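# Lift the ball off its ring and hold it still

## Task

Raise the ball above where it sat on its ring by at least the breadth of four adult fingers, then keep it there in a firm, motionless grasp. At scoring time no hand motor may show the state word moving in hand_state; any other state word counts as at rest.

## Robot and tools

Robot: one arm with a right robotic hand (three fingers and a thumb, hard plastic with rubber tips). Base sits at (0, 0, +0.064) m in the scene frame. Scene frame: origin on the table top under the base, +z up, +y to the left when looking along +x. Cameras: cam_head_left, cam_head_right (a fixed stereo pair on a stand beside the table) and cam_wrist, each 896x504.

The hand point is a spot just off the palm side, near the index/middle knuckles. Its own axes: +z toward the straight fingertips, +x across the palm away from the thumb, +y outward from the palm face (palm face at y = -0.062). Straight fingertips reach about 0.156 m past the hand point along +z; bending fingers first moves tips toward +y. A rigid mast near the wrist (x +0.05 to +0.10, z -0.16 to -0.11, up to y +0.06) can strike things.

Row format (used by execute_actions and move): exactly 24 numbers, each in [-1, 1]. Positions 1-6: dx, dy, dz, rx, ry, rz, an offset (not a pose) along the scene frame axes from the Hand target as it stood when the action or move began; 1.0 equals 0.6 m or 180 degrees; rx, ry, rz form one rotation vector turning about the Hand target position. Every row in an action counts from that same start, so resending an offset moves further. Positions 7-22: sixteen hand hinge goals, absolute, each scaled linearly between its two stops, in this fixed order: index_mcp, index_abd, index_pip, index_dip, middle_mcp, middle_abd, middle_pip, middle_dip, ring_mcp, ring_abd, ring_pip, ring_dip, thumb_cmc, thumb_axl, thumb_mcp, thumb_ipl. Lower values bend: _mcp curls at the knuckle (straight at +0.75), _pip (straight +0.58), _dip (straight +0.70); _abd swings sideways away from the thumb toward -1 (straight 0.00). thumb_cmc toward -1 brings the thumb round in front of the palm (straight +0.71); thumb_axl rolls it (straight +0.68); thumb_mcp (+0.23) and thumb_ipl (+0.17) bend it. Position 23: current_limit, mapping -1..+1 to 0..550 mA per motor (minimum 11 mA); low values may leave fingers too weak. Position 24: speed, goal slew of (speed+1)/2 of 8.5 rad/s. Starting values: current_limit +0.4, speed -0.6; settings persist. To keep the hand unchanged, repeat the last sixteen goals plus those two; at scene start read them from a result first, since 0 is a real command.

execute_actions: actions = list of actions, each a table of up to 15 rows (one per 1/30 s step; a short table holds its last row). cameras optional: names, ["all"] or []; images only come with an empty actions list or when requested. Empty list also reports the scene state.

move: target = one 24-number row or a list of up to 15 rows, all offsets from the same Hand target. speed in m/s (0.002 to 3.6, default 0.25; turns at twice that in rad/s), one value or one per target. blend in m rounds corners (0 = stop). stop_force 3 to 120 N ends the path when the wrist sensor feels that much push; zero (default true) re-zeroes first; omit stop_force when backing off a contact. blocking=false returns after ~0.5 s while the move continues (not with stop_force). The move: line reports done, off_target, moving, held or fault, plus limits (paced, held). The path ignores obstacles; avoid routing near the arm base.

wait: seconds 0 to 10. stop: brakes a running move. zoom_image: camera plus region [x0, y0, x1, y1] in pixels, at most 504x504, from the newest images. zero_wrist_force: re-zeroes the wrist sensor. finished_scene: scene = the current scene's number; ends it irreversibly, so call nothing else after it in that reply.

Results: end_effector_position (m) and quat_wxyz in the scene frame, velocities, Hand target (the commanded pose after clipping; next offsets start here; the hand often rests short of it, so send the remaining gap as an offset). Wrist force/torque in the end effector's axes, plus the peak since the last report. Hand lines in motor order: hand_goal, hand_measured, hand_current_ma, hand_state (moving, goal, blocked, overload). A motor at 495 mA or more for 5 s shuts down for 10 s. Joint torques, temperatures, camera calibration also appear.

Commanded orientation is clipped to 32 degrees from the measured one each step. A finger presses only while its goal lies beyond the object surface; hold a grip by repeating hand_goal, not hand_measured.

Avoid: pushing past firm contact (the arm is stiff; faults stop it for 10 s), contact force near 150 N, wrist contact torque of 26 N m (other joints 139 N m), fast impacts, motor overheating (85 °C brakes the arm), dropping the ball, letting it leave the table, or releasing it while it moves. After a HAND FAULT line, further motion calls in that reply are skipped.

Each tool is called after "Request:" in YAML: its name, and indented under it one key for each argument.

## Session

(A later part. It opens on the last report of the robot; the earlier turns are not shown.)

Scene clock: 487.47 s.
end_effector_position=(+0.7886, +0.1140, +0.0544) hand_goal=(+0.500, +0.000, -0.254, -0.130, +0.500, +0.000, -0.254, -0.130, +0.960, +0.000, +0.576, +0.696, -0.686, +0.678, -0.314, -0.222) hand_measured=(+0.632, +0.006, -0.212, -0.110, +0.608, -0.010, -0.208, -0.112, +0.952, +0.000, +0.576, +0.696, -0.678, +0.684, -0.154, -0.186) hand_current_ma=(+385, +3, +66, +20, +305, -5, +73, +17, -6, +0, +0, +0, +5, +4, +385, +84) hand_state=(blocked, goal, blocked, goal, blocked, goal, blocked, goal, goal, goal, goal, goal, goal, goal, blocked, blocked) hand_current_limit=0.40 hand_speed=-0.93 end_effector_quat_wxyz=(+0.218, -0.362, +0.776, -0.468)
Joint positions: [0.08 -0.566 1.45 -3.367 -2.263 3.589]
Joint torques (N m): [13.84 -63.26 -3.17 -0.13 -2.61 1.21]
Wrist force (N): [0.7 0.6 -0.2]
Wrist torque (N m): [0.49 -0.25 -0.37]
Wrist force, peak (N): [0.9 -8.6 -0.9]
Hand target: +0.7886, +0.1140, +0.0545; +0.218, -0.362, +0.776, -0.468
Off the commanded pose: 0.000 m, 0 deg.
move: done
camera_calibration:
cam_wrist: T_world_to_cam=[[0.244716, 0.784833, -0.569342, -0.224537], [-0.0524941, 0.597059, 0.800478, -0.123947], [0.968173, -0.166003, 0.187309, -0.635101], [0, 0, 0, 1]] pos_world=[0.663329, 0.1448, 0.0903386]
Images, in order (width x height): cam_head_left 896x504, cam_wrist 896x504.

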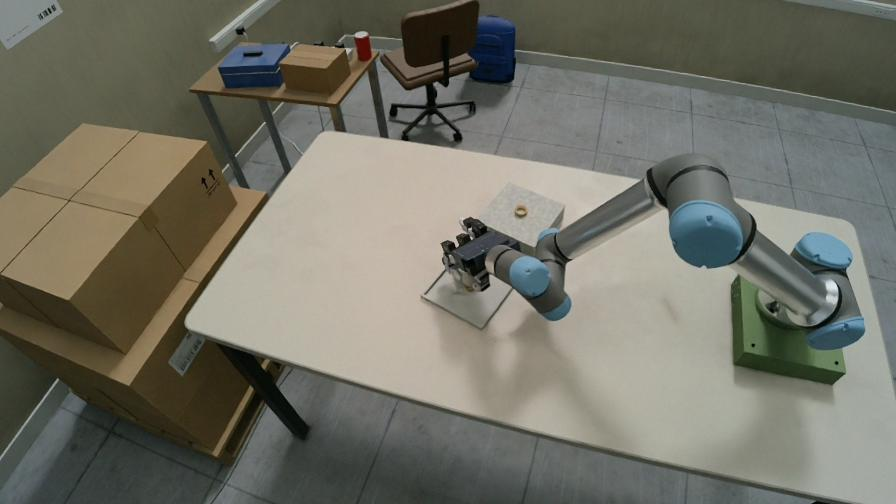

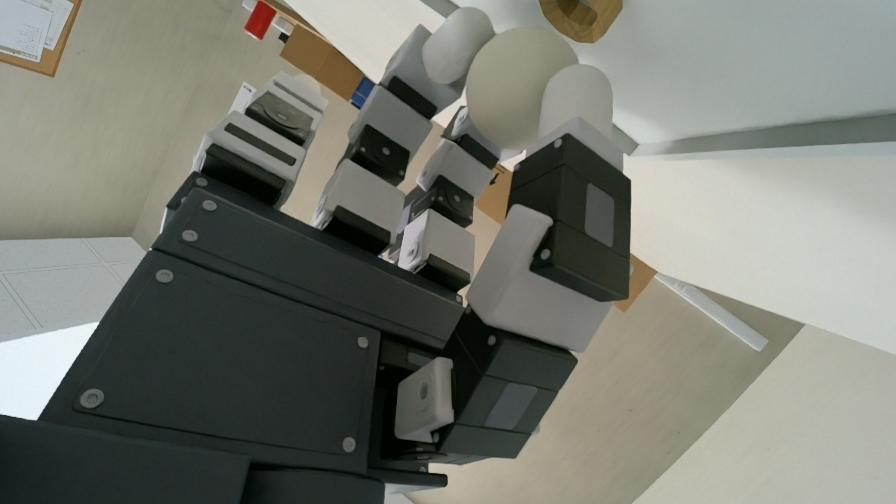

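Request:
move:
  target: [0, 0, 0.175, 0,0,0, 0.50, 0, -0.255, -0.130, 0.50, 0, -0.255, -0.130, 0.96, 0, 0.576, 0.696, -0.686, 0.678, -0.315, -0.222, 0.4, -0.93]
  speed: 0.1
  cameras: ["all"]

Request:
wait:
  seconds: 5
  cameras: ["cam_wrist"]

Scene clock: 496.97 s.
end_effector_position=(+0.7886, +0.1140, +0.1594) hand_goal=(+0.500, +0.000, -0.254, -0.130, +0.500, +0.000, -0.254, -0.130, +0.960, +0.000, +0.576, +0.696, -0.686, +0.678, -0.314, -0.222) hand_measured=(+0.632, +0.006, -0.212, -0.110, +0.606, -0.010, -0.208, -0.112, +0.952, +0.000, +0.576, +0.696, -0.678, +0.684, -0.154, -0.184) hand_current_ma=(+385, +3, +67, +20, +303, -5, +74, +17, -6, +0, +0, +0, +5, +4, +385, +85) hand_state=(blocked, goal, blocked, goal, blocked, goal, blocked, goal, goal, goal, goal, goal, goal, goal, blocked, blocked) hand_current_limit=0.40 hand_speed=-0.93 end_effector_quat_wxyz=(+0.218, -0.362, +0.776, -0.468)
Joint positions: [0.081 -0.743 1.461 -3.2 -2.263 3.589]
Joint torques (N m): [14.54 -61.15 -33.87 0.02 -3.02 1.68]
Wrist force (N): [0.4 1.0 0.1]
Wrist torque (N m): [0.50 -0.24 -0.40]
Wrist force, peak (N): [0.6 1.5 0.2]
Hand target: +0.7886, +0.1140, +0.1595; +0.218, -0.362, +0.776, -0.468
Off the commanded pose: 0.000 m, 0 deg.
move: done
camera_calibration:
cam_wrist: T_world_to_cam=[[0.244713, 0.784867, -0.569298, -0.164768], [-0.0525078, 0.597016, 0.800509, -0.207988], [0.968173, -0.166002, 0.187309, -0.654769], [0, 0, 0, 1]] pos_world=[0.663329, 0.1448, 0.195339]

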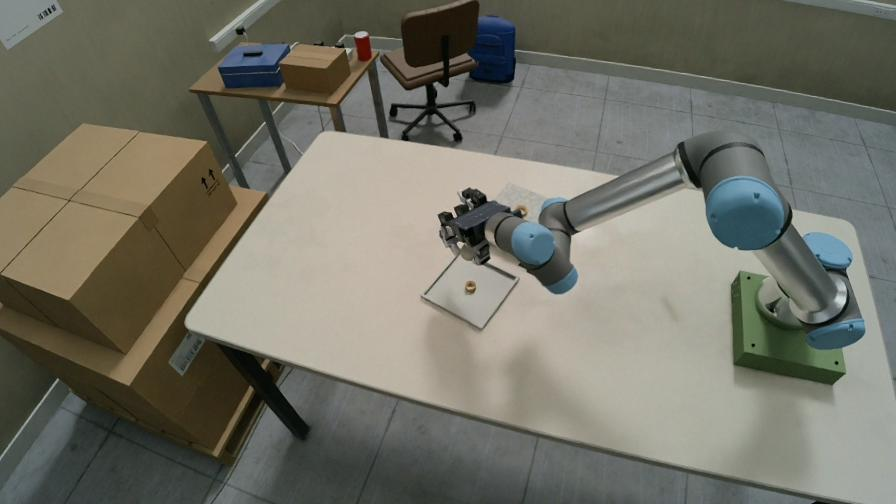

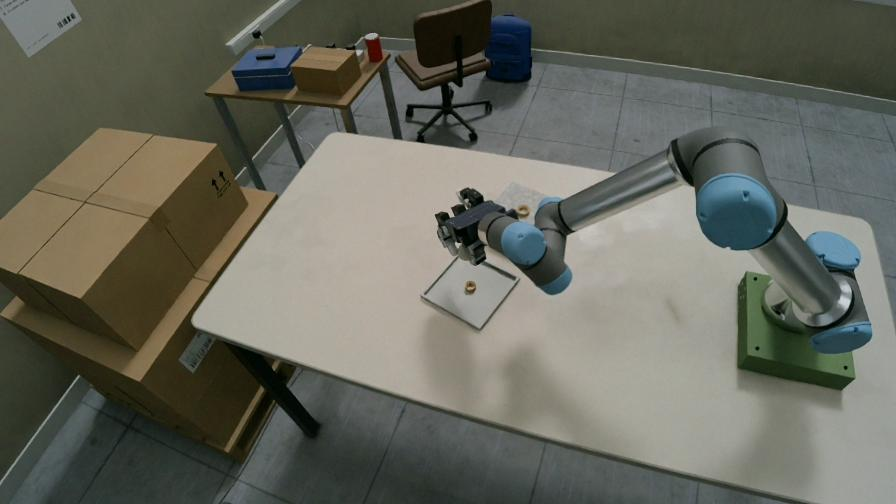

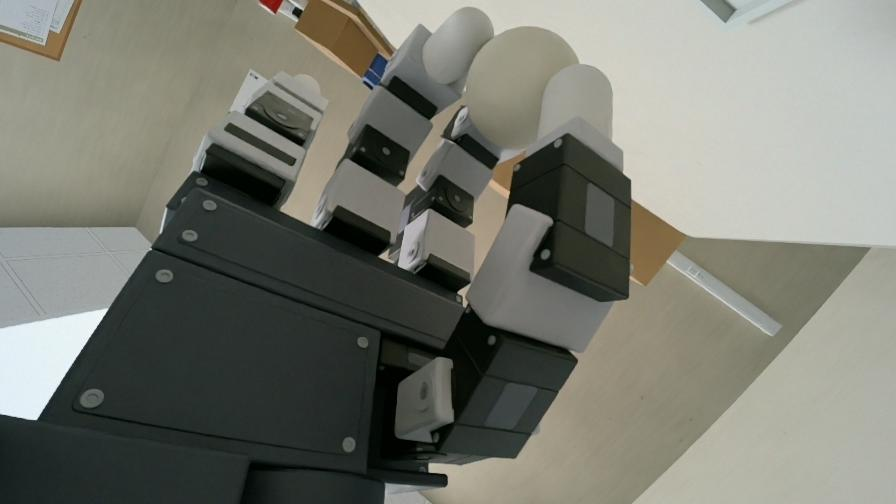

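Scene clock: 501.97 s.
end_effector_position=(+0.7886, +0.1140, +0.1595) hand_goal=(+0.500, +0.000, -0.254, -0.130, +0.500, +0.000, -0.254, -0.130, +0.960, +0.000, +0.576, +0.696, -0.686, +0.678, -0.314, -0.222) hand_measured=(+0.632, +0.006, -0.212, -0.110, +0.606, -0.010, -0.208, -0.112, +0.952, +0.000, +0.576, +0.696, -0.678, +0.684, -0.154, -0.184) hand_current_ma=(+385, +3, +67, +20, +303, -5, +74, +17, -6, +0, +0, +0, +5, +4, +385, +85) hand_state=(blocked, goal, blocked, goal, blocked, goal, blocked, goal, goal, goal, goal, goal, goal, goal, blocked, blocked) hand_current_limit=0.40 hand_speed=-0.93 end_effector_quat_wxyz=(+0.218, -0.362, +0.776, -0.468)
Joint positions: [0.081 -0.743 1.461 -3.2 -2.263 3.589]
Joint torques (N m): [12.88 -60.33 -32.76 0.19 -2.85 1.93]
Wrist force (N): [0.8 0.7 0.2]
Wrist torque (N m): [0.46 -0.28 -0.37]
Wrist force, peak (N): [1.1 0.6 0.2]
Hand target: +0.7886, +0.1140, +0.1595; +0.218, -0.362, +0.776, -0.468
Off the commanded pose: 0.000 m, 0 deg.
wait: 5.00 s; at rest by 0.17 s
camera_calibration:
cam_wrist: T_world_to_cam=[[0.244737, 0.784863, -0.569293, -0.164727], [-0.0525138, 0.597016, 0.800508, -0.208064], [0.968166, -0.166018, 0.187328, -0.654785], [0, 0, 0, 1]] pos_world=[0.663329, 0.1448, 0.195439]
Images, in order (width x height): cam_wrist 896x504.

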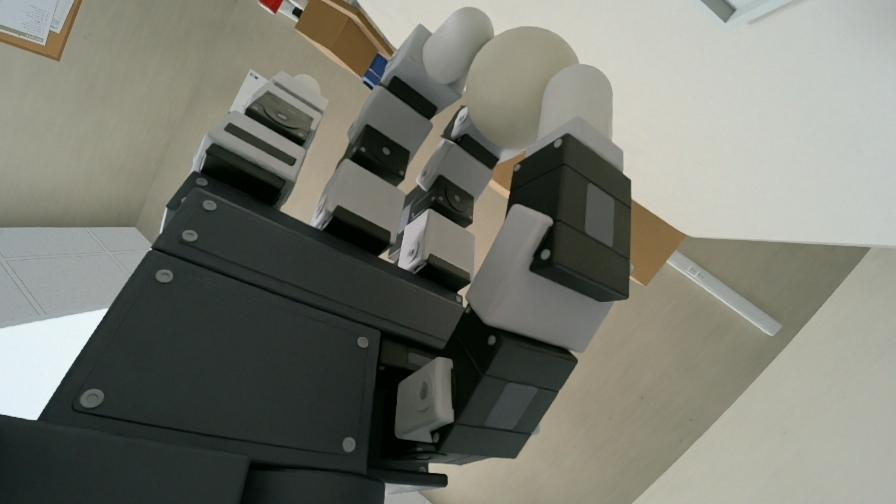

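Request:
finished_scene:
  scene: 1

The scene is finished: the task was done.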